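## Task

Unclip the 12VDC-labelled timer relay from the rail and set it in the tray, leaving every other device still latched on the rail.

## Robot and tools

Robot: two arms, left_arm and right_arm, each ending in a two-finger gripper with a wrist camera. A two-camera stand is fixed behind them. Measured bases in the scene frame: left_arm at (+0.035, +0.294, 0) m, right_arm at (+0.035, -0.272, 0) m, both turned very slightly about z. Loose objects may occasionally get a small shove from outside.

Frames: the scene frame has its origin at table-top height, halfway between the nominal bases; +x points out over the table, +z up, and left_arm sits on +y (this is not the left of the images). Reported hand positions (metres), quat_wxyz, velocities and targets are in the scene frame and may be a few cm off, worse at long reach. Offsets you send are along the current Hand target's own axes. On a gripper, +z points along the fingers and the fingers separate along y; the reported point lies between the pads, roughly 1 cm short of the tips.

execute_actions(actions, cameras): actions is a list of actions; each action is a table of up to 15 rows, one per 1/30 s step, and a short table repeats its last row to fill 15 steps. Every row is one list of 14 numbers in [-1, 1]: left_arm dx, dy, dz, rx, ry, rz, opening, then right_arm the same seven. The six pose numbers are an offset from that arm's Hand target as it was when the action began (rows do not add up within an action, but successive actions and calls do). Scale: 1.0 equals 0.6 m or 180 degrees; rx, ry, rz form one rotation vector. Opening is absolute, not an offset: +1 is fully open (0.094 m), -1 closed. An arm you want left in place gets six zeros plus its current opening (a 0 opening is a real command). Images come back only for an empty actions list or when cameras names them (["all"], [] or names).

move(target, speed, blend, opening_speed, grip_force, blocking, cameras): target is one 14-number row, laid out as above, or a list of up to 15 such rows; every row is an offset from the same starting Hand targets, not from the previous row. The grippers travel straight lines, all finishing together, within at most 10 s. speed is the top path speed in m/s, 0.002 to 2.9, default 0.25 (turns up to twice that in rad/s), one value or one per row. blend (m) rounds corners of a list; 0 stops at each point. opening_speed sets how fast openings change, per second on the -1..+1 scale, at least 0.2. grip_force is the per-pad force cap in newtons, 10 to 50, one value or one per arm; it persists, and lower caps make closing slow. blocking=false returns after about 0.5 s while motion continues. The result adds a move: line, e.g. done, off_target, moving, held or fault; limits=paced means a commanded pose was clipped, limits=held means steps were withheld. Paths do not avoid obstacles or the other arm; fast moves lag and overshoot more.

wait(seconds 0 to 10) lets time pass while commands hold. stop() brakes a running move. zoom_image(camera, region) enlarges [x0, y0, x1, y1] pixels, at most 504 by 504, of the latest image from cam_high, cam_left_wrist or cam_right_wrist. finished_scene(scene) ends the current scene, given its number; this is final, and after ending the first one, make no further call in that reply.

Results: end_effector_position and quat per arm; Hand target (last commanded pose after clipping, the base for the next offsets); Tool commands; grip_measured on the opening scale (reads up to ~2.5 mm wide when empty, a few mm narrower than a firmly held part); Joint positions (last entry is opening in metres); Joint velocities, or 'within noise'; Joint torques (include the arm's weight, have fixed offsets, wrap at ±28 N m on the first three); motor temperatures. Empty actions also report the scene number and task.

Motion notes: commanded orientation is clipped to within 40 degrees of the actual one each step. Friction and weight can leave a gripper centimetres short of its target; resending zeros asks again, otherwise send the remaining gap. A blocked arm keeps pushing until you command its target back past the gripper. Avoid paths near an arm's own base (shoulder may flip); go around. Joint limits (rad): waist -2.618 to 3.054, shoulder 0 to 3.142, elbow 0 to 3.142 (straight at 2.901), wrist pitch and yaw ±1.571, wrist roll ±2.094.

Gripping: pad force climbs about 1 N per 0.001 below the touch reading, then jumps to the cap near 20 N; release by commanding well above grip_measured. Full grip is roughly 50 to 64 N per pad.

Heat: holding loads, stretched arms or pushing on unreachable targets warms motors. MOTOR HOT appears at 75 °C; at 90 °C that arm folds and stops working; at 100 °C it collapses.

Avoid: dropping parts or releasing them while moving, fast impacts, hard shoves on fixed or heavy things, anything leaving the table, strain on a wrist camera cable, and any contact or squeeze between the two arms (including one gripper closing on the other's fingers). The controller does not stop grippers or wrist cameras from colliding.

Cameras: cam_high (fixed, near (0.386, 0.617, 1.009) m, looking down at the table), cam_left_wrist and cam_right_wrist, all 896x504, with OpenCV pinhole calibration given; wrist camera poses follow the arm's joint readings.

Each tool is called after ">>>" as a command line: name --argument value for each argument, lists and objects as JSON in quotes; but a table of rows of numbers goes row by row, as --pt "numbers of a row", without its own name.

## Session

>>> execute_actions --actions '[]'

>>> zoom_image --camera "cam_high" --region '[350, 120, 600, 360]'

Scene clock: 0.00 s.
left_arm: end_effector_position=(+0.3499, +0.1543, +0.2155) grip_measured=+1.000 end_effector_quat_wxyz=(+0.358, -0.265, +0.892, -0.076) | right_arm: end_effector_position=(+0.3499, -0.1250, +0.2688) grip_measured=+1.000 end_effector_quat_wxyz=(+0.336, +0.071, +0.939, +0.035)
Joint positions: left_arm=[-0.639 1.319 1.203 -0.855 -0.479 -1.09 0.094] | right_arm=[0.62 1.384 1.501 -1.088 0.361 0.656 0.094]
Joint velocities: within noise
Joint torques (N m): no reading
Motor temperatures (°C): left_arm=[18 21 23 21 17 20 17] | right_arm=[21 23 26 19 21 17 20]
Heat: left arm: 23 °C; right arm: 26 °C.
Hand target: left_arm +0.3511, +0.1566, +0.2227; +0.368, -0.268, +0.887, -0.076 | right_arm +0.3501, -0.1264, +0.2758; +0.344, +0.073, +0.935, +0.037
Tool commands: left_gripper/opening=+1.0 right_gripper/opening=+1.0
camera_calibration:
cam_left_wrist: T_world_to_cam=[[0.406474, -0.85626, 0.318745, -0.0808846], [-0.846251, -0.484348, -0.22196, 0.456084], [0.344439, -0.179517, -0.921486, 0.198414], [0, 0, 0, 1]] pos_world=[0.350497, 0.187264, 0.30985]
cam_right_wrist: T_world_to_cam=[[-0.127934, -0.982427, -0.135902, -0.040497], [-0.95757, 0.158037, -0.241007, 0.458236], [0.258249, 0.0993027, -0.960961, 0.269782], [0, 0, 0, 1]] pos_world=[0.363941, -0.138994, 0.364185]

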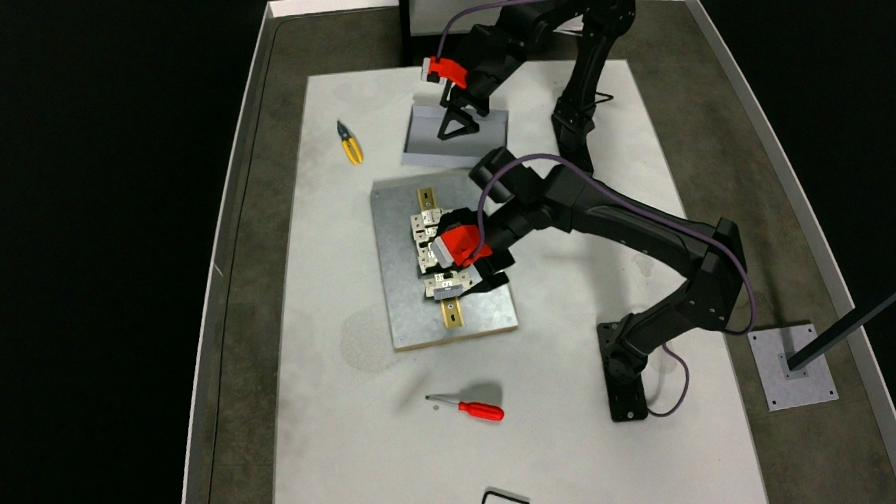

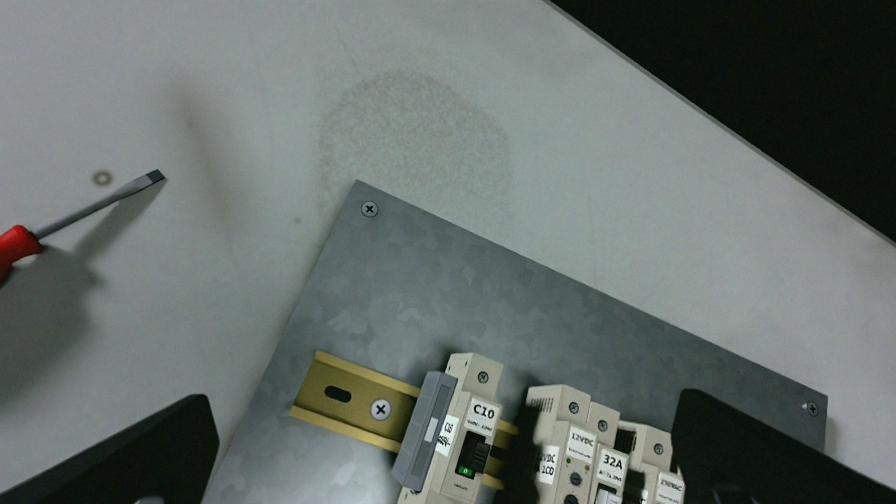

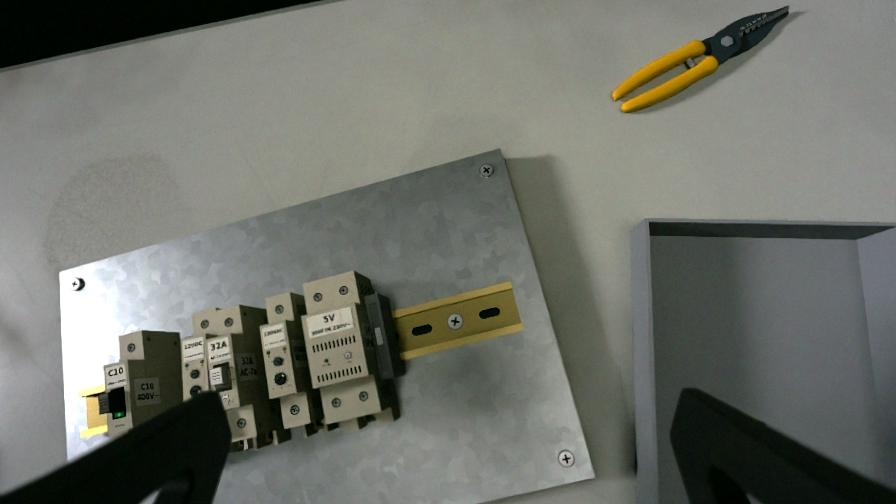

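Scaled by 2.016 from the camera's 896x504 image, which has a finer 1280x720 frame.

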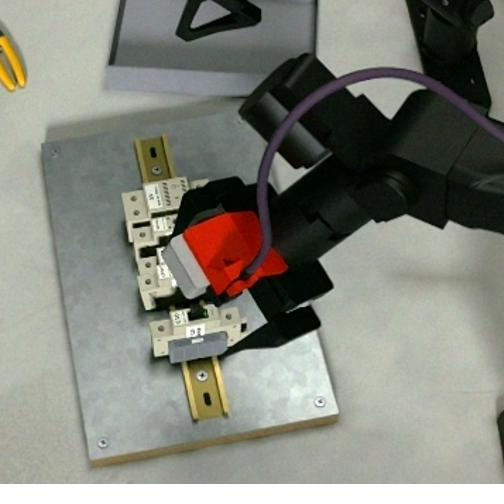

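>>> move --target '[-0.1255,0.2905,0.019,0.005,0.256,0.311,0.2,0,0,0,0,0,0,1]' --speed 0.25 --cameras '["cam_left_wrist","cam_high"]'

>>> zoom_image --camera "cam_high" --region '[390, 170, 530, 310]'

Scene clock: 33.93 s.
left_arm: end_effector_position=(+0.3266, +0.3429, +0.1988) grip_measured=+0.202 end_effector_quat_wxyz=(+0.021, +0.217, +0.976, +0.007) | right_arm: end_effector_position=(+0.3499, -0.1250, +0.2688) grip_measured=+1.000 end_effector_quat_wxyz=(+0.336, +0.071, +0.939, +0.035)
Joint positions: left_arm=[0.189 1.655 1.685 -1.557 0.003 0.604 0.056] | right_arm=[0.62 1.384 1.501 -1.088 0.361 0.656 0.094]
Joint torques (N m): left_arm=[0.23 -4.94 10.13 0.22 -0.02 0.1] | right_arm=[0.01 -5.65 8.14 1.47 0.21 0.06]
Heat: left arm: 26 °C; right arm: 27 °C.
Hand target: left_arm +0.3302, +0.3447, +0.2027; +0.000, +0.221, +0.975, -0.001 | right_arm +0.3501, -0.1264, +0.2758; +0.344, +0.073, +0.935, +0.037
Off the commanded pose: left_arm 0.006 m, 3 deg | right_arm 0.007 m, 1 deg.
joint sent to its limit (left arm) — joint 4 (wrist pitch), lower limit. The joint targets are off in orientation, not in position.
move: off_target (left_arm)
camera_calibration:
cam_left_wrist: T_world_to_cam=[[-0.438425, -0.898574, -0.0186786, 0.452927], [-0.825589, 0.394427, 0.403521, 0.0915431], [-0.355226, 0.192335, -0.91478, 0.324729], [0, 0, 0, 1]] pos_world=[0.389504, 0.308425, 0.268576]
Images, in order (width x height): cam_high 896x504, cam_left_wrist 896x504.

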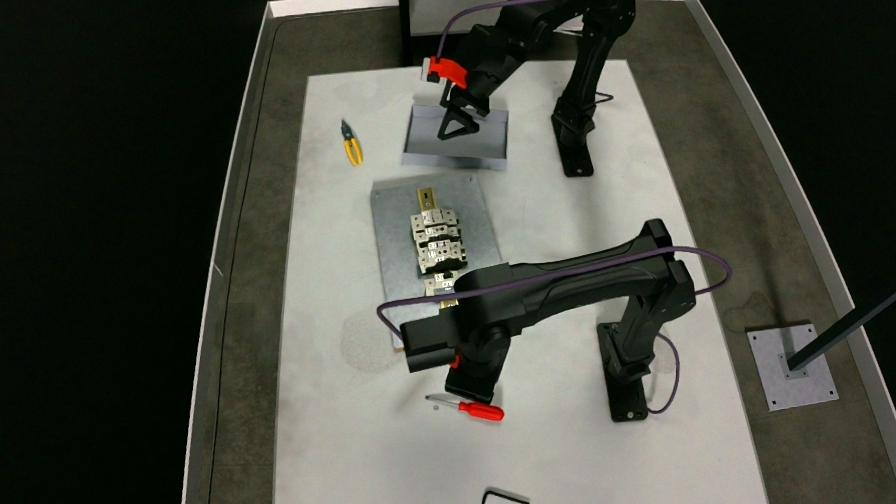

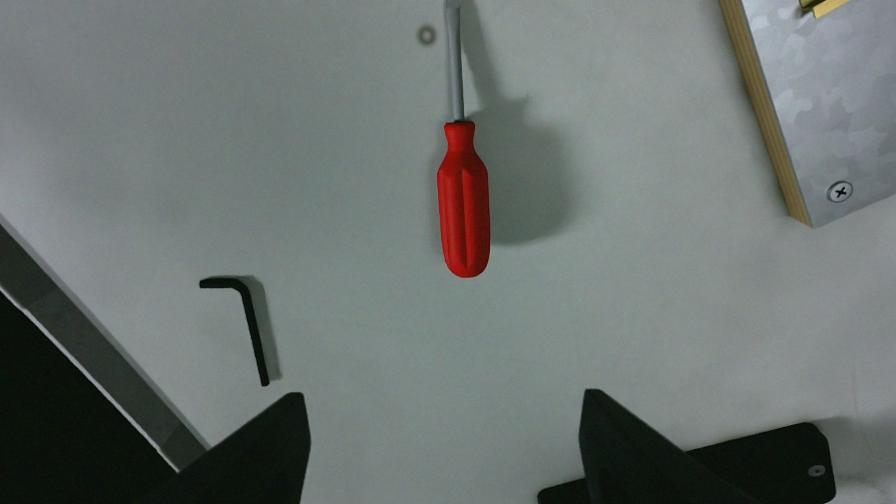

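Scaled by 3.600 from the camera's 896x504 image, which has a finer 1280x720 frame.

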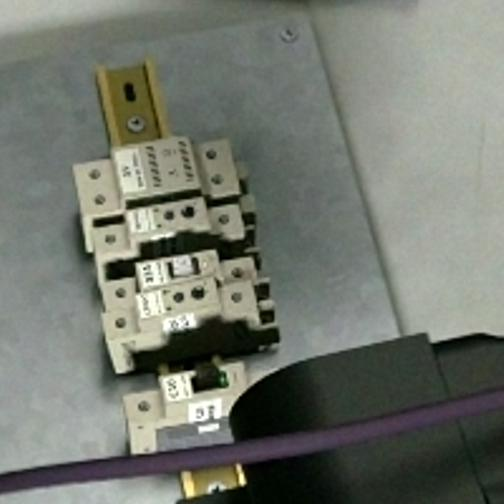

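>>> move --pt "0.02 -0.017 0.22 0 0 0 0.2 0 0 0 0 0 0 1" --pt "0.02 -0.017 0.308 0 0 0 0.2 0 0 0 0 0 0 1" --pt "0.02 -0.017 0.308 0 0 0 -0.95 0 0 0 0 0 0 1" --pt "0.02 -0.017 0.18 0 0 -0.389 -0.95 0 0 0 0 0 0 1" --speed '[0.25,0.06,0.06,0.2]' --opening_speed 0.8 --cameras '["cam_high","cam_left_wrist"]'

Scene clock: 50.40 s.
left_arm: end_effector_position=(+0.3071, +0.3393, +0.0777) grip_measured=-0.443 end_effector_quat_wxyz=(-0.028, -0.376, +0.926, +0.004) | right_arm: end_effector_position=(+0.3499, -0.1250, +0.2688) grip_measured=+1.000 end_effector_quat_wxyz=(+0.336, +0.071, +0.939, +0.035)
Joint positions: left_arm=[0.189 1.663 1.208 -1.173 0.005 -0.607 0.026] | right_arm=[0.62 1.384 1.501 -1.088 0.361 0.656 0.094]
Joint torques (N m): left_arm=[-0.25 -8.79 10.03 0.07 -0.04 -0.11] | right_arm=[0.03 -5.65 8.14 1.48 0.2 0.06]
Heat: left arm: 27 °C; right arm: 28 °C.
Hand target: left_arm +0.3148, +0.3405, +0.0947; -0.001, -0.379, +0.925, +0.000 | right_arm +0.3501, -0.1264, +0.2758; +0.344, +0.073, +0.935, +0.037
Off the commanded pose: left_arm 0.019 m, 3 deg | right_arm 0.007 m, 1 deg.
move: off_target (left_arm)
camera_calibration:
cam_left_wrist: T_world_to_cam=[[0.685802, -0.727426, -0.022962, 0.0359181], [-0.629619, -0.608826, 0.482607, 0.399831], [-0.365041, -0.316516, -0.875536, 0.38019], [0, 0, 0, 1]] pos_world=[0.365894, 0.389892, 0.140734]
Images, in order (width x height): cam_high 896x504, cam_left_wrist 896x504.

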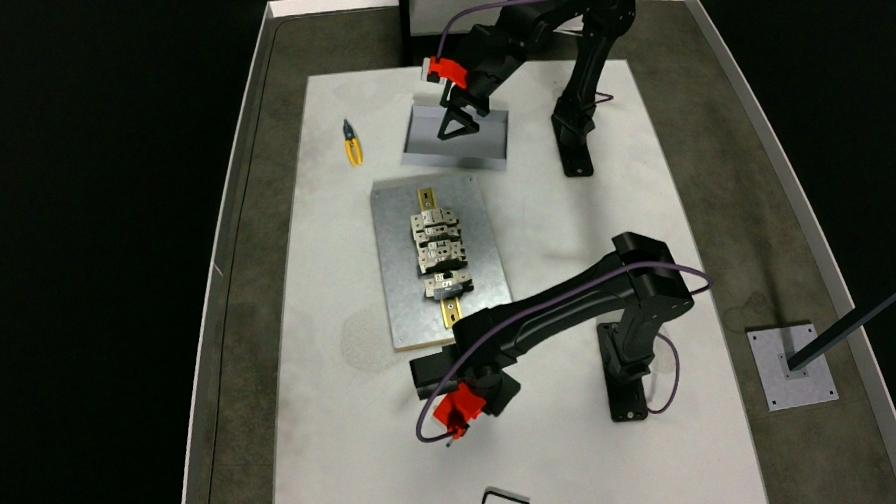

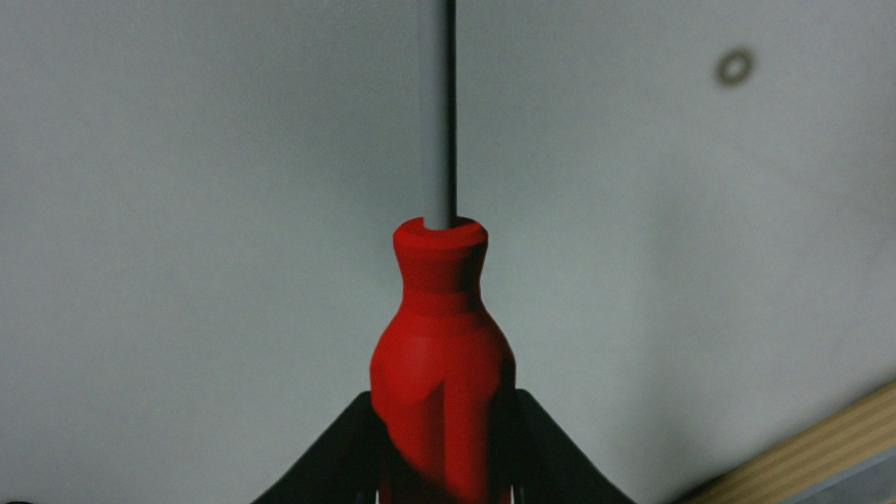

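>>> move --pt "0.036 0.106 0 0 0 0.72 -0.95 0 0 0 0 0 0 1" --pt "0.036 0.106 0.135 0 0 0.72 -0.95 0 0 0 0 0 0 1" --pt "0.036 0.106 0.135 0 0 0.72 0.2 0 0 0 0 0 0 1" --pt "0.036 0.106 -0.05 0 0 0.72 0.2 0 0 0 0 0 0 1" --speed '[0.35,0.07,0.07,0.2]' --opening_speed 0.8 --cameras '["cam_high","cam_left_wrist"]'

Scene clock: 67.97 s.
left_arm: end_effector_position=(+0.2542, +0.3709, +0.1154) grip_measured=+0.198 end_effector_quat_wxyz=(-0.009, +0.675, +0.738, -0.007) | right_arm: end_effector_position=(+0.3499, -0.1250, +0.2688) grip_measured=+1.000 end_effector_quat_wxyz=(+0.336, +0.071, +0.939, +0.035)
Joint positions: left_arm=[0.35 1.443 1.145 -1.294 -0.009 1.809 0.056] | right_arm=[0.62 1.384 1.501 -1.088 0.361 0.656 0.094]
Joint torques (N m): left_arm=[0.58 -5.65 9.35 0.09 0.08 0.11] | right_arm=[0.03 -5.64 8.17 1.48 0.21 0.06]
Heat: left arm: 27 °C; right arm: 28 °C.
Hand target: left_arm +0.2549, +0.3707, +0.1249; +0.000, +0.676, +0.737, -0.001 | right_arm +0.3501, -0.1264, +0.2758; +0.344, +0.073, +0.935, +0.037
Off the commanded pose: left_arm 0.009 m, 1 deg | right_arm 0.007 m, 1 deg.
move: done
camera_calibration:
cam_left_wrist: T_world_to_cam=[[-0.997008, -0.0724608, 0.0269228, 0.275184], [-0.0531717, 0.895661, 0.441547, -0.332223], [-0.0561086, 0.438794, -0.896834, 0.0477766], [0, 0, 0, 1]] pos_world=[0.259376, 0.296535, 0.182131]
Images, in order (width x height): cam_high 896x504, cam_left_wrist 896x504.

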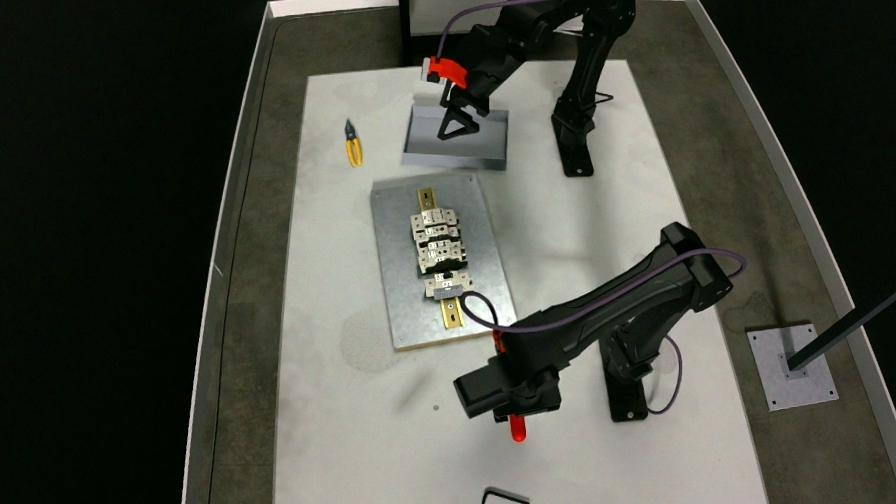

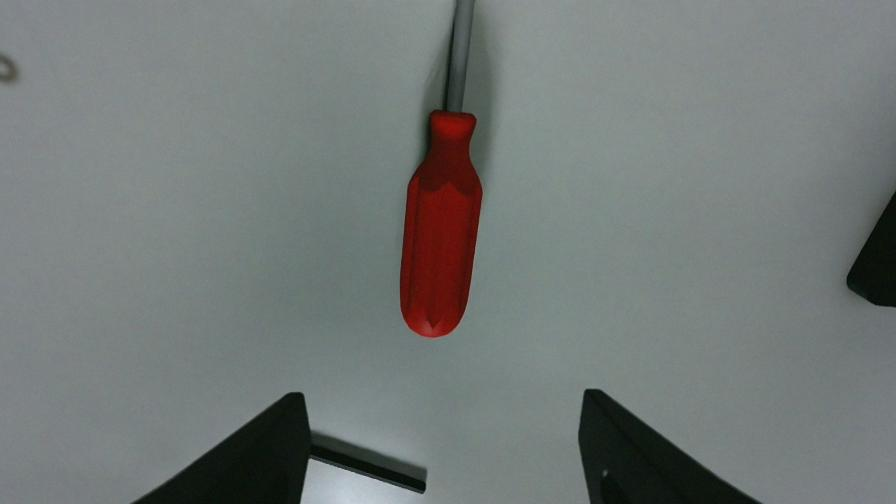

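>>> move --pt "0 0 0 0 0 -0.961 0.2 0 0 0 0 0 0 1" --pt "0 0 0.183 0 0 -0.961 0.2 0 0 0 0 0 0 1" --pt "0 0 0.183 0 0 -0.961 -0.95 0 0 0 0 0 0 1" --pt "0 0 -0.15 0 0 -0.961 -0.95 0 0 0 0 0 0 1" --speed '[0.4,0.08,0.07,0.2]' --opening_speed 0.8 --cameras '["cam_high","cam_left_wrist"]'

>>> zoom_image --camera "cam_high" --region '[390, 180, 520, 310]'

Scene clock: 87.43 s.
left_arm: end_effector_position=(+0.2570, +0.3692, +0.2039) grip_measured=-0.440 end_effector_quat_wxyz=(-0.033, +0.691, -0.722, +0.022) | right_arm: end_effector_position=(+0.3499, -0.1250, +0.2688) grip_measured=+1.000 end_effector_quat_wxyz=(+0.336, +0.071, +0.939, +0.035)
Joint positions: left_arm=[0.356 1.397 1.459 -1.554 0.012 -1.195 0.026] | right_arm=[0.62 1.384 1.501 -1.088 0.361 0.656 0.094]
Joint torques (N m): left_arm=[0.06 -5.11 9.51 0.29 -0.1 -0.06] | right_arm=[0.02 -5.67 8.16 1.48 0.22 0.05]
Motor temperatures (°C): left_arm=[18 23 28 21 17 20 18] | right_arm=[21 23 28 22 21 17 20]
Heat: left arm: 28 °C; right arm: 28 °C.
Hand target: left_arm +0.2550, +0.3708, +0.2148; +0.001, +0.694, -0.720, +0.000 | right_arm +0.3501, -0.1264, +0.2758; +0.344, +0.073, +0.935, +0.037
Off the commanded pose: left_arm 0.011 m, 5 deg | right_arm 0.007 m, 1 deg.
joint sent to its limit (left arm) — joint 4 (wrist pitch), lower limit. The joint targets are off in orientation, not in position.
move: off_target (left_arm)
camera_calibration:
cam_left_wrist: T_world_to_cam=[[0.994787, -0.0602671, 0.082257, -0.252187], [-0.0894405, -0.903116, 0.419978, 0.308252], [0.0489768, -0.425146, -0.903799, 0.421424], [0, 0, 0, 1]] pos_world=[0.257803, 0.442355, 0.272167]
Images, in order (width x height): cam_high 896x504, cam_left_wrist 896x504.

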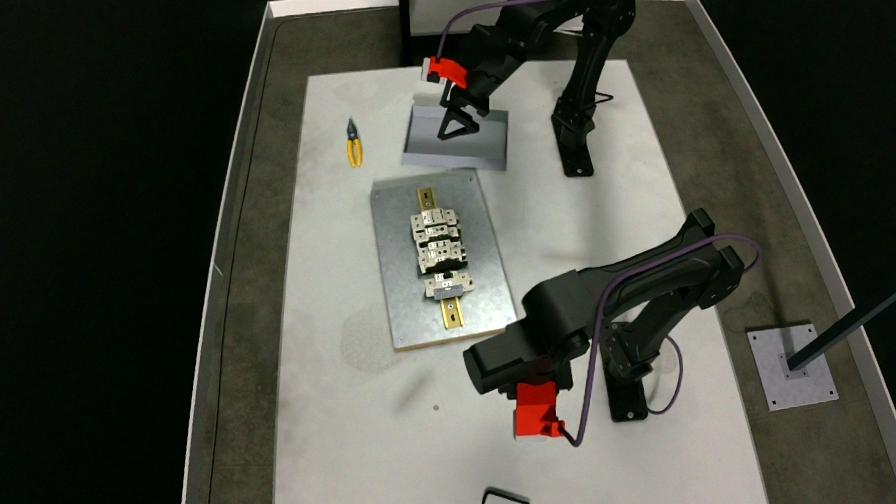

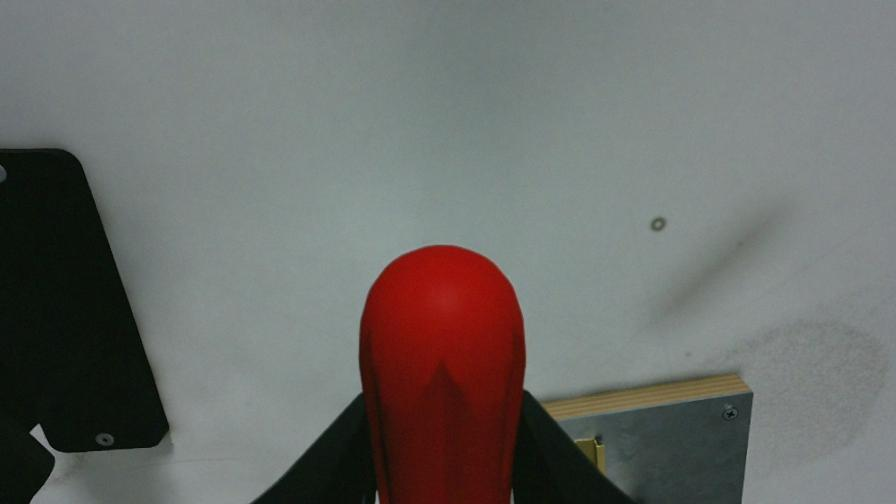

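Scaled by 3.877 from the camera's 896x504 image, which has a finer 1280x720 frame.

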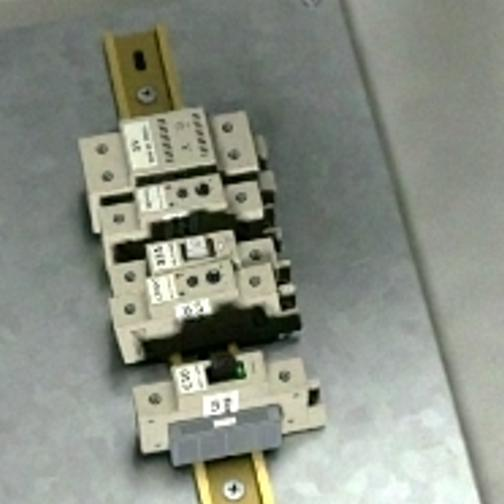

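>>> move --target '[0,0,0,0,0,0,-0.95,0.019,0.106,0.132,0.1775,0.162,0.392,0.6]' --speed 0.25 --cameras '["cam_right_wrist"]'

>>> zoom_image --camera "cam_right_wrist" --region '[360, 130, 700, 420]'

Scene clock: 113.07 s.
left_arm: end_effector_position=(+0.2569, +0.3692, +0.2039) grip_measured=-0.440 end_effector_quat_wxyz=(-0.033, +0.691, -0.722, +0.022) | right_arm: end_effector_position=(+0.3967, -0.0607, +0.2163) grip_measured=+0.603 end_effector_quat_wxyz=(+0.038, +0.652, +0.751, +0.095)
Joint positions: left_arm=[0.356 1.397 1.459 -1.554 0.012 -1.195 0.026] | right_arm=[0.532 2.044 2.246 -1.568 0.01 1.959 0.075]
Joint torques (N m): left_arm=[0.05 -5.14 9.51 0.27 -0.1 -0.07] | right_arm=[-0.44 -8.28 9.69 0.76 -0.06 0.12]
Heat: left arm: 29 °C; right arm: 28 °C.
Hand target: left_arm +0.2550, +0.3708, +0.2148; +0.001, +0.694, -0.720, +0.000 | right_arm +0.4000, -0.0602, +0.2158; +0.001, +0.661, +0.750, +0.000
Off the commanded pose: left_arm 0.011 m, 5 deg | right_arm 0.003 m, 12 deg.
joint sent to its limit (left arm) — joint 4 (wrist pitch), lower limit. The joint targets are off in orientation, not in position.
joint sent to its limit (right arm) — joint 4 (wrist pitch), lower limit. The joint targets are off in orientation, not in position.
move: off_target (left_arm, right_arm)
camera_calibration:
cam_right_wrist: T_world_to_cam=[[-0.975268, -0.101525, -0.196329, 0.424295], [-0.185411, 0.859306, 0.476672, 0.0613423], [0.120312, 0.501284, -0.856877, 0.257507], [0, 0, 0, 1]] pos_world=[0.394193, -0.13872, 0.274713]
Images, in order (width x height): cam_right_wrist 896x504.

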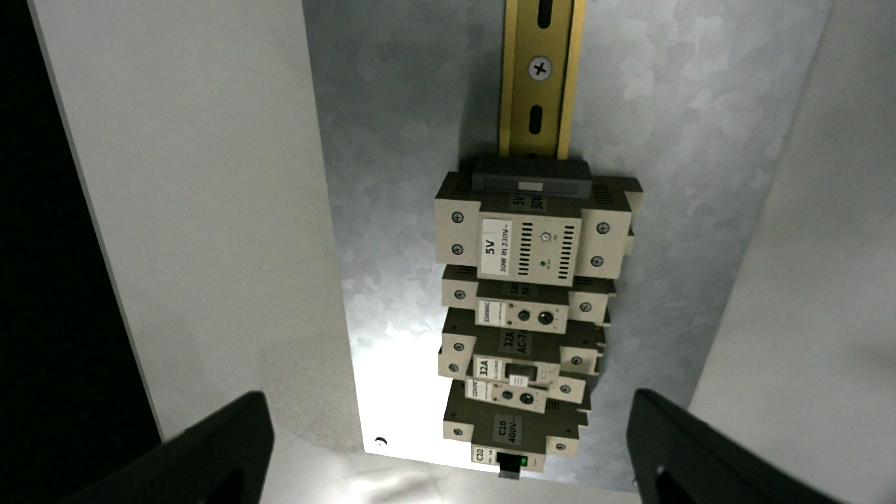

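Scaled by 1.482 from the camera's 896x504 image, which has a finer 1280x720 frame.

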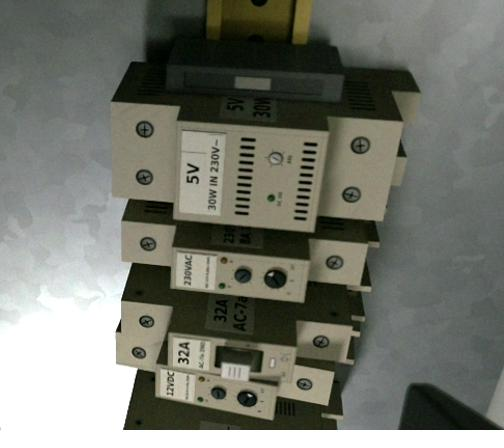

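>>> move --target '[0,0,0,0,0,0,-0.95,0.13,0,0,0,0,0,0.6]' --cameras '["cam_high","cam_right_wrist"]'

Scene clock: 139.70 s.
left_arm: end_effector_position=(+0.2569, +0.3692, +0.2039) grip_measured=-0.440 end_effector_quat_wxyz=(-0.033, +0.691, -0.722, +0.022) | right_arm: end_effector_position=(+0.3867, +0.0162, +0.2178) grip_measured=+0.603 end_effector_quat_wxyz=(+0.025, +0.639, +0.757, +0.131)
Joint positions: left_arm=[0.356 1.397 1.459 -1.554 0.012 -1.195 0.026] | right_arm=[0.686 2.169 2.437 -1.572 0 2.087 0.075]
Joint torques (N m): left_arm=[0.05 -5.15 9.52 0.26 -0.1 -0.06] | right_arm=[-0.4 -9.21 9.31 0.89 -0.06 0.12]
Heat: left arm: 30 °C; right arm: 29 °C.
Hand target: left_arm +0.2550, +0.3708, +0.2148; +0.001, +0.694, -0.720, +0.000 | right_arm +0.3901, +0.0171, +0.2158; +0.001, +0.661, +0.750, +0.000
Off the commanded pose: left_arm 0.011 m, 5 deg | right_arm 0.004 m, 15 deg.
joint sent to its limit (left arm) — joint 4 (wrist pitch), lower limit. The joint targets are off in orientation, not in position.
joint sent to its limit (right arm) — joint 4 (wrist pitch), lower limit; joint 6 (wrist roll), upper limit. The joint targets are off in orientation, not in position.
move: off_target (left_arm, right_arm)
camera_calibration:
cam_right_wrist: T_world_to_cam=[[-0.965667, -0.117719, -0.231582, 0.426778], [-0.226377, 0.818621, 0.527839, -0.00207558], [0.127441, 0.562141, -0.817163, 0.209107], [0, 0, 0, 1]] pos_world=[0.385007, -0.0656086, 0.270804]
Images, in order (width x height): cam_high 896x504, cam_right_wrist 896x504.

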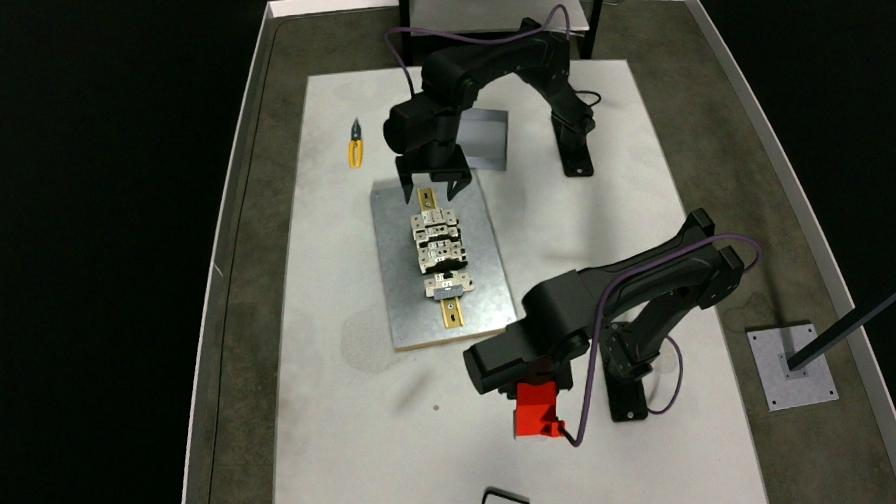

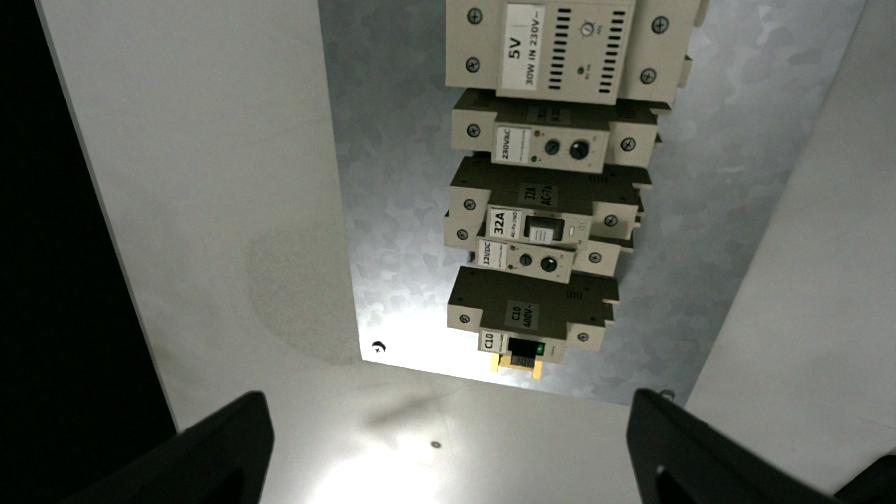

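>>> move --target '[0,0,0,0,0,0,-0.95,0.13,-0.03,0,0,0,0,0.6]' --cameras '["cam_right_wrist"]'

>>> zoom_image --camera "cam_right_wrist" --region '[420, 60, 720, 300]'

Scene clock: 144.60 s.
left_arm: end_effector_position=(+0.2569, +0.3692, +0.2039) grip_measured=-0.440 end_effector_quat_wxyz=(-0.033, +0.691, -0.722, +0.022) | right_arm: end_effector_position=(+0.3604, +0.0894, +0.2201) grip_measured=+0.603 end_effector_quat_wxyz=(+0.004, +0.580, +0.797, +0.169)
Joint positions: left_arm=[0.356 1.397 1.459 -1.554 0.012 -1.195 0.026] | right_arm=[0.825 2.284 2.624 -1.573 -0.031 2.088 0.075]
Joint torques (N m): left_arm=[0.06 -5.12 9.51 0.26 -0.1 -0.07] | right_arm=[-0.16 -9.65 9.2 1.01 -0.08 0.12]
Heat: left arm: 30 °C; right arm: 29 °C.
Hand target: left_arm +0.2550, +0.3708, +0.2148; +0.001, +0.694, -0.720, +0.000 | right_arm +0.3624, +0.0921, +0.2157; +0.001, +0.661, +0.750, +0.000
Off the commanded pose: left_arm 0.011 m, 5 deg | right_arm 0.006 m, 22 deg.
joint sent to its limit (left arm) — joint 4 (wrist pitch), lower limit. The joint targets are off in orientation, not in position.
joint sent to its limit (right arm) — joint 4 (wrist pitch), lower limit; joint 6 (wrist roll), upper limit. The joint targets are off in orientation, not in position.
move: off_target (left_arm, right_arm)
camera_calibration:
cam_right_wrist: T_world_to_cam=[[-0.93135, -0.240416, -0.273472, 0.418446], [-0.358549, 0.736446, 0.573663, -0.0242047], [0.0634799, 0.632334, -0.77209, 0.179991], [0, 0, 0, 1]] pos_world=[0.369615, 0.0046122, 0.267288]
Images, in order (width x height): cam_right_wrist 896x504.

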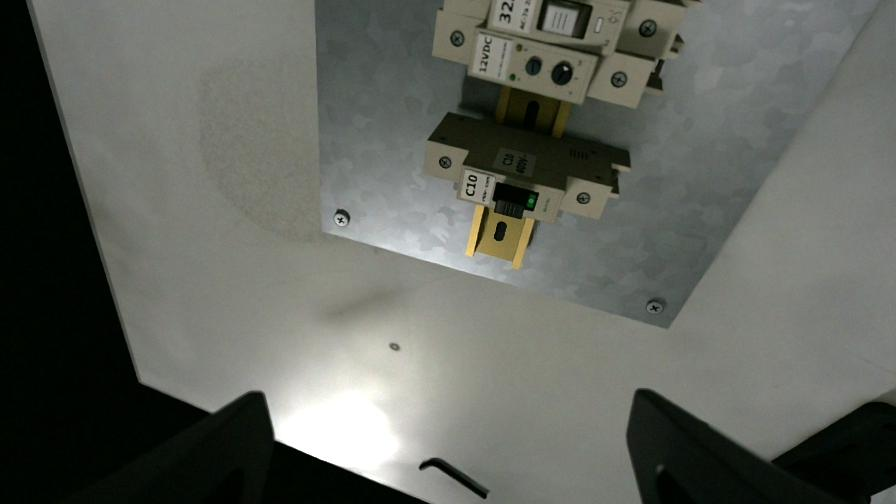

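Scaled by 1.680 from the camera's 896x504 image, which has a finer 1280x720 frame.

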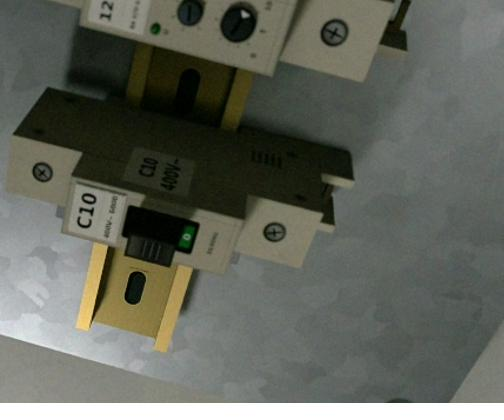

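>>> move --target '[0,0,0,0,0,0,-0.95,-0.11,-0.10,0,0,0,0,0.6]' --cameras '["cam_right_wrist"]'

>>> zoom_image --camera "cam_right_wrist" --region '[330, 130, 550, 330]'

Scene clock: 150.13 s.
left_arm: end_effector_position=(+0.2569, +0.3692, +0.2039) grip_measured=-0.440 end_effector_quat_wxyz=(-0.033, +0.691, -0.722, +0.022) | right_arm: end_effector_position=(+0.3167, +0.0252, +0.2033) grip_measured=+0.603 end_effector_quat_wxyz=(-0.012, +0.601, +0.795, +0.077)
Joint positions: left_arm=[0.356 1.397 1.459 -1.554 0.012 -1.195 0.026] | right_arm=[0.791 2.041 2.195 -1.575 -0.045 2.088 0.075]
Joint torques (N m): left_arm=[0.06 -5.14 9.52 0.26 -0.1 -0.06] | right_arm=[-0.35 -13.7 5.08 0.73 -0.12 0.12]
Heat: left arm: 30 °C; right arm: 29 °C.
Hand target: left_arm +0.2550, +0.3708, +0.2148; +0.001, +0.694, -0.720, +0.000 | right_arm +0.3112, +0.0192, +0.2156; +0.001, +0.661, +0.750, +0.000
Off the commanded pose: left_arm 0.011 m, 5 deg | right_arm 0.015 m, 12 deg.
joint sent to its limit (left arm) — joint 4 (wrist pitch), lower limit. The joint targets are off in orientation, not in position.
joint sent to its limit (right arm) — joint 4 (wrist pitch), lower limit; joint 6 (wrist roll), upper limit. The joint targets are off in orientation, not in position.
move: off_target (left_arm, right_arm)
camera_calibration:
cam_right_wrist: T_world_to_cam=[[-0.965496, -0.235629, -0.110891, 0.33538], [-0.25848, 0.815236, 0.518245, -0.00533471], [-0.0317115, 0.529027, -0.848012, 0.258621], [0, 0, 0, 1]] pos_world=[0.33063, -0.0534435, 0.259269]
Images, in order (width x height): cam_right_wrist 896x504.

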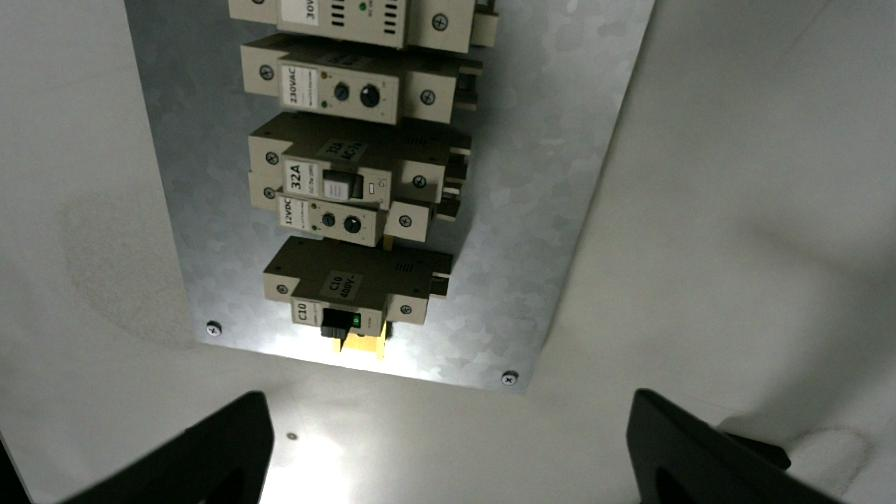

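Scaled by 2.291 from the camera's 896x504 image, which has a finer 1280x720 frame.

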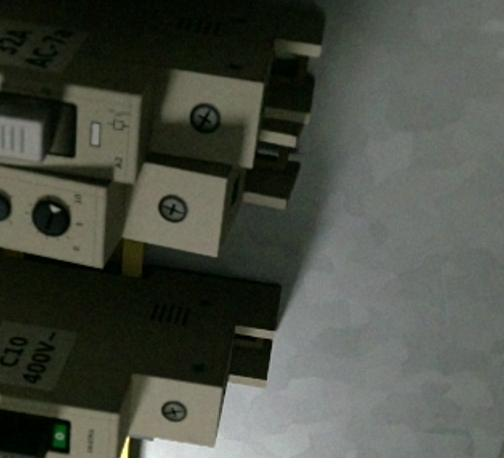

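>>> move --target '[0,0,0,0,0,0,-0.95,0.10,-0.0,0.05,0,0,0,0.6]' --cameras '["cam_right_wrist"]'

>>> zoom_image --camera "cam_right_wrist" --region '[330, 20, 550, 220]'

Scene clock: 157.20 s.
left_arm: end_effector_position=(+0.2569, +0.3692, +0.2039) grip_measured=-0.440 end_effector_quat_wxyz=(-0.033, +0.691, -0.722, +0.022) | right_arm: end_effector_position=(+0.3020, +0.0747, +0.1849) grip_measured=+0.603 end_effector_quat_wxyz=(-0.032, +0.564, +0.822, +0.074)
Joint positions: left_arm=[0.356 1.397 1.459 -1.554 0.012 -1.195 0.026] | right_arm=[0.882 2.169 2.319 -1.577 -0.077 2.088 0.075]
Joint torques (N m): left_arm=[0.06 -5.15 9.52 0.27 -0.1 -0.07] | right_arm=[-0.06 -9.74 9.39 0.73 -0.13 0.12]
Heat: left arm: 30 °C; right arm: 28 °C.
Hand target: left_arm +0.2550, +0.3708, +0.2148; +0.001, +0.694, -0.720, +0.000 | right_arm +0.3037, +0.0787, +0.1855; +0.001, +0.661, +0.750, +0.000
Off the commanded pose: left_arm 0.011 m, 5 deg | right_arm 0.004 m, 17 deg.
joint sent to its limit (left arm) — joint 4 (wrist pitch), lower limit. The joint targets are off in orientation, not in position.
joint sent to its limit (right arm) — joint 4 (wrist pitch), lower limit; joint 6 (wrist roll), upper limit. The joint targets are off in orientation, not in position.
move: off_target (left_arm, right_arm)
camera_calibration:
cam_right_wrist: T_world_to_cam=[[-0.941651, -0.324792, -0.0883409, 0.326085], [-0.319321, 0.779025, 0.539587, -0.0228655], [-0.106434, 0.536311, -0.837282, 0.236348], [0, 0, 0, 1]] pos_world=[0.324912, -0.0030335, 0.239035]
Images, in order (width x height): cam_right_wrist 896x504.

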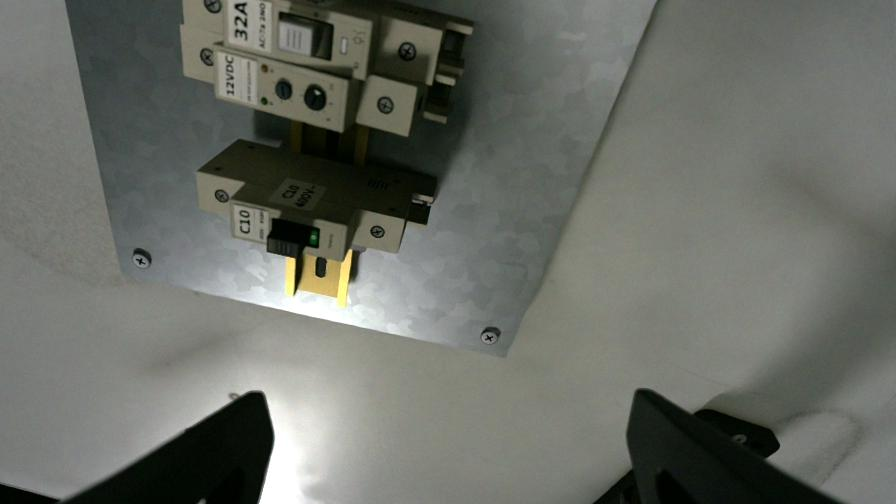

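Scaled by 2.291 from the camera's 896x504 image, which has a finer 1280x720 frame.

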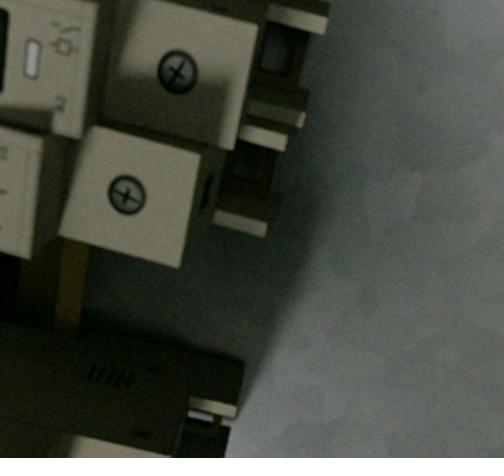

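>>> move --target '[0,-0.12,-0.14,0,0,0.383,-0.95,-0.18,0,-0.06,0,0,0,0.6]' --cameras '["cam_right_wrist"]'

>>> zoom_image --camera "cam_right_wrist" --region '[330, 200, 630, 440]'

Scene clock: 207.50 s.
left_arm: end_effector_position=(+0.3239, +0.3677, +0.2926) grip_measured=-0.440 end_effector_quat_wxyz=(+0.186, -0.169, +0.968, +0.009) | right_arm: end_effector_position=(+0.3207, -0.0194, +0.2096) grip_measured=+0.603 end_effector_quat_wxyz=(-0.008, +0.636, +0.768, +0.068)
Joint positions: left_arm=[0.277 1.494 1.861 -1.563 0.012 -0.094 0.026] | right_arm=[0.704 1.937 2.074 -1.577 -0.04 2.088 0.075]
Joint torques (N m): left_arm=[-0.55 -3.59 9.72 0.82 -0.05 0.08] | right_arm=[-0.31 -13.09 5.08 0.71 0.13 0.13]
Heat: left arm: 30 °C; right arm: 30 °C.
Hand target: left_arm +0.3270, +0.3682, +0.2988; +0.000, -0.165, +0.986, -0.001 | right_arm +0.3173, -0.0285, +0.2218; +0.001, +0.661, +0.750, +0.000
Off the commanded pose: left_arm 0.007 m, 22 deg | right_arm 0.016 m, 9 deg.
joint sent to its limit (left arm) — joint 4 (wrist pitch), lower limit. The joint targets are off in orientation, not in position.
joint sent to its limit (right arm) — joint 4 (wrist pitch), lower limit; joint 6 (wrist roll), upper limit. The joint targets are off in orientation, not in position.
move: off_target (left_arm, right_arm)
camera_calibration:
cam_right_wrist: T_world_to_cam=[[-0.983769, -0.151168, -0.0966822, 0.333944], [-0.179375, 0.843099, 0.506961, 0.00634252], [0.00487664, 0.516074, -0.85653, 0.277424], [0, 0, 0, 1]] pos_world=[0.328308, -0.0980372, 0.266693]
Images, in order (width x height): cam_right_wrist 896x504.

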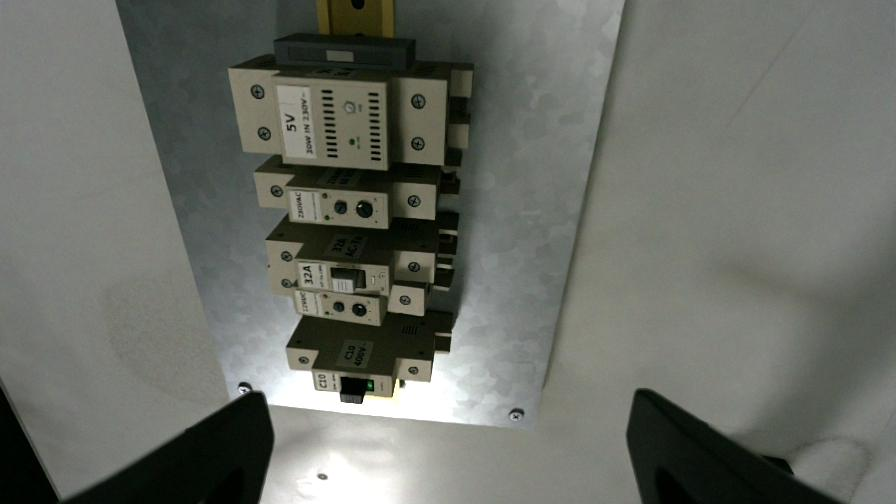

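Scaled by 1.680 from the camera's 896x504 image, which has a finer 1280x720 frame.

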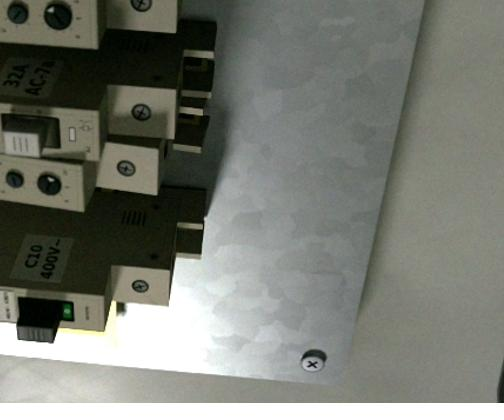

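>>> move --target '[0.15,-0.336,0.067,0.369,-0.425,0.449,-0.95,0,0,0,0,0,0,0.6]' --cameras '["cam_high","cam_right_wrist"]'

Scene clock: 226.33 s.
left_arm: end_effector_position=(+0.3092, +0.1504, +0.2616) grip_measured=-0.440 end_effector_quat_wxyz=(+0.601, +0.485, +0.520, -0.364) | right_arm: end_effector_position=(+0.3207, -0.0194, +0.2096) grip_measured=+0.603 end_effector_quat_wxyz=(-0.008, +0.636, +0.768, +0.068)
Joint positions: left_arm=[0.152 1.198 0.574 0.538 1.424 0.291 0.026] | right_arm=[0.704 1.937 2.074 -1.577 -0.04 2.088 0.075]
Joint torques (N m): left_arm=[-0.58 -2.26 7.38 1.47 0.15 0] | right_arm=[-0.32 -13.08 5.08 0.7 0.13 0.12]
Motor temperatures (°C): left_arm=[18 23 29 22 17 20 20] | right_arm=[21 28 28 21 21 17 20]
Heat: left arm: 29 °C; right arm: 28 °C.
Hand target: left_arm +0.3073, +0.1483, +0.2588; +0.603, +0.486, +0.513, -0.370 | right_arm +0.3173, -0.0285, +0.2218; +0.001, +0.661, +0.750, +0.000
Off the commanded pose: left_arm 0.004 m, 1 deg | right_arm 0.016 m, 9 deg.
joint sent to its limit (right arm) — joint 4 (wrist pitch), lower limit; joint 6 (wrist roll), upper limit. The joint targets are off in orientation, not in position.
move: off_target (right_arm)
camera_calibration:
cam_right_wrist: T_world_to_cam=[[-0.983769, -0.151168, -0.0966822, 0.333944], [-0.179375, 0.843099, 0.506961, 0.00634252], [0.00487664, 0.516074, -0.85653, 0.277424], [0, 0, 0, 1]] pos_world=[0.328308, -0.0980372, 0.266693]
Images, in order (width x height): cam_high 896x504, cam_right_wrist 896x504.

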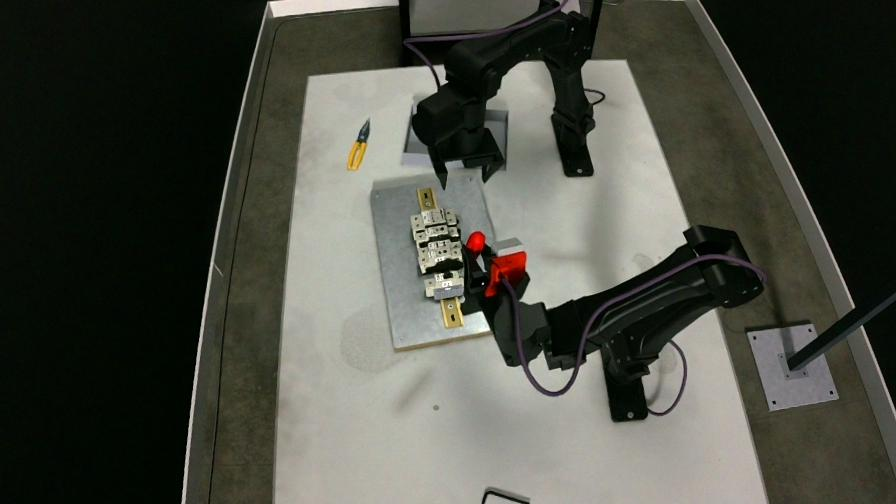

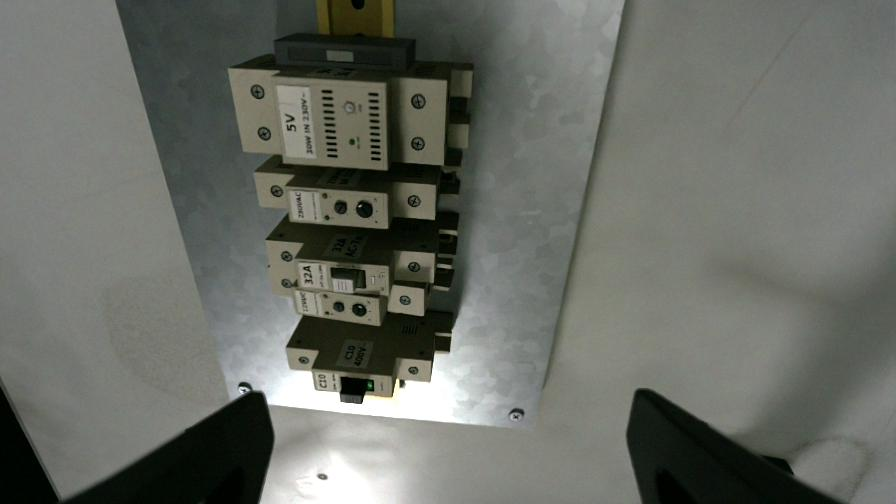

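>>> move --target '[0.0885,-0.064,0.166,0,0,0,-0.95,-0.05,0,0,0,0,0,0.6]' --cameras '["cam_right_wrist"]' --speed 0.12

>>> zoom_image --camera "cam_right_wrist" --region '[330, 240, 630, 480]'

Scene clock: 234.83 s.
left_arm: end_effector_position=(+0.3077, +0.0456, +0.2016) grip_measured=-0.440 end_effector_quat_wxyz=(+0.600, +0.487, +0.514, -0.372) | right_arm: end_effector_position=(+0.3248, -0.0487, +0.2099) grip_measured=+0.603 end_effector_quat_wxyz=(+0.003, +0.659, +0.750, +0.058)
Joint positions: left_arm=[-0.295 1.458 0.432 1.022 0.995 0.208 0.026] | right_arm=[0.646 1.885 2.006 -1.577 -0.018 2.088 0.075]
Joint torques (N m): left_arm=[-0.36 -3.32 6.19 1.76 -0.06 0.02] | right_arm=[-0.38 -12.66 5.09 0.69 0.15 0.03]
Heat: left arm: 28 °C; right arm: 29 °C.
Hand target: left_arm +0.3074, +0.0451, +0.1991; +0.603, +0.486, +0.513, -0.370 | right_arm +0.3211, -0.0582, +0.2218; +0.001, +0.661, +0.750, +0.000
Off the commanded pose: left_arm 0.003 m, 0 deg | right_arm 0.016 m, 7 deg.
joint sent to its limit (right arm) — joint 4 (wrist pitch), lower limit. The joint targets are off in orientation, not in position.
move: off_target (right_arm)
camera_calibration:
cam_right_wrist: T_world_to_cam=[[-0.991044, -0.0941856, -0.0946577, 0.33827], [-0.128494, 0.86554, 0.484076, 0.0210138], [0.0363371, 0.491903, -0.869891, 0.284157], [0, 0, 0, 1]] pos_world=[0.327615, -0.126106, 0.269033]
Images, in order (width x height): cam_right_wrist 896x504.

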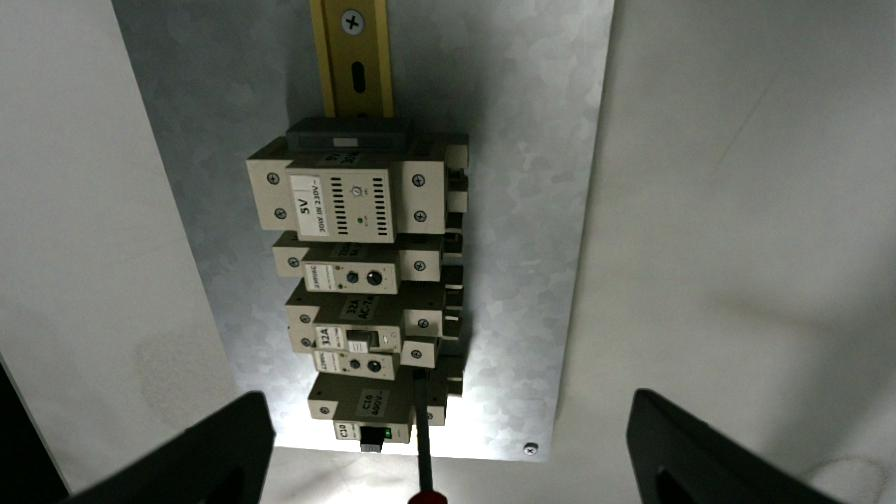

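Scaled by 1.680 from the camera's 896x504 image, which has a finer 1280x720 frame.

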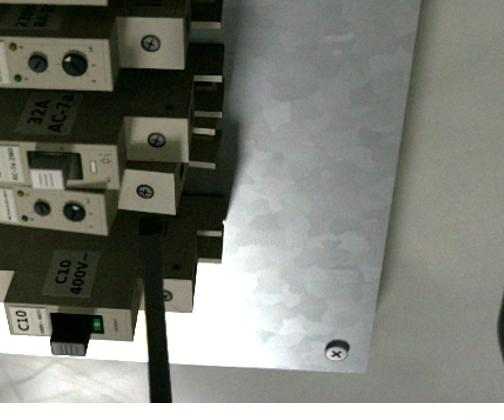

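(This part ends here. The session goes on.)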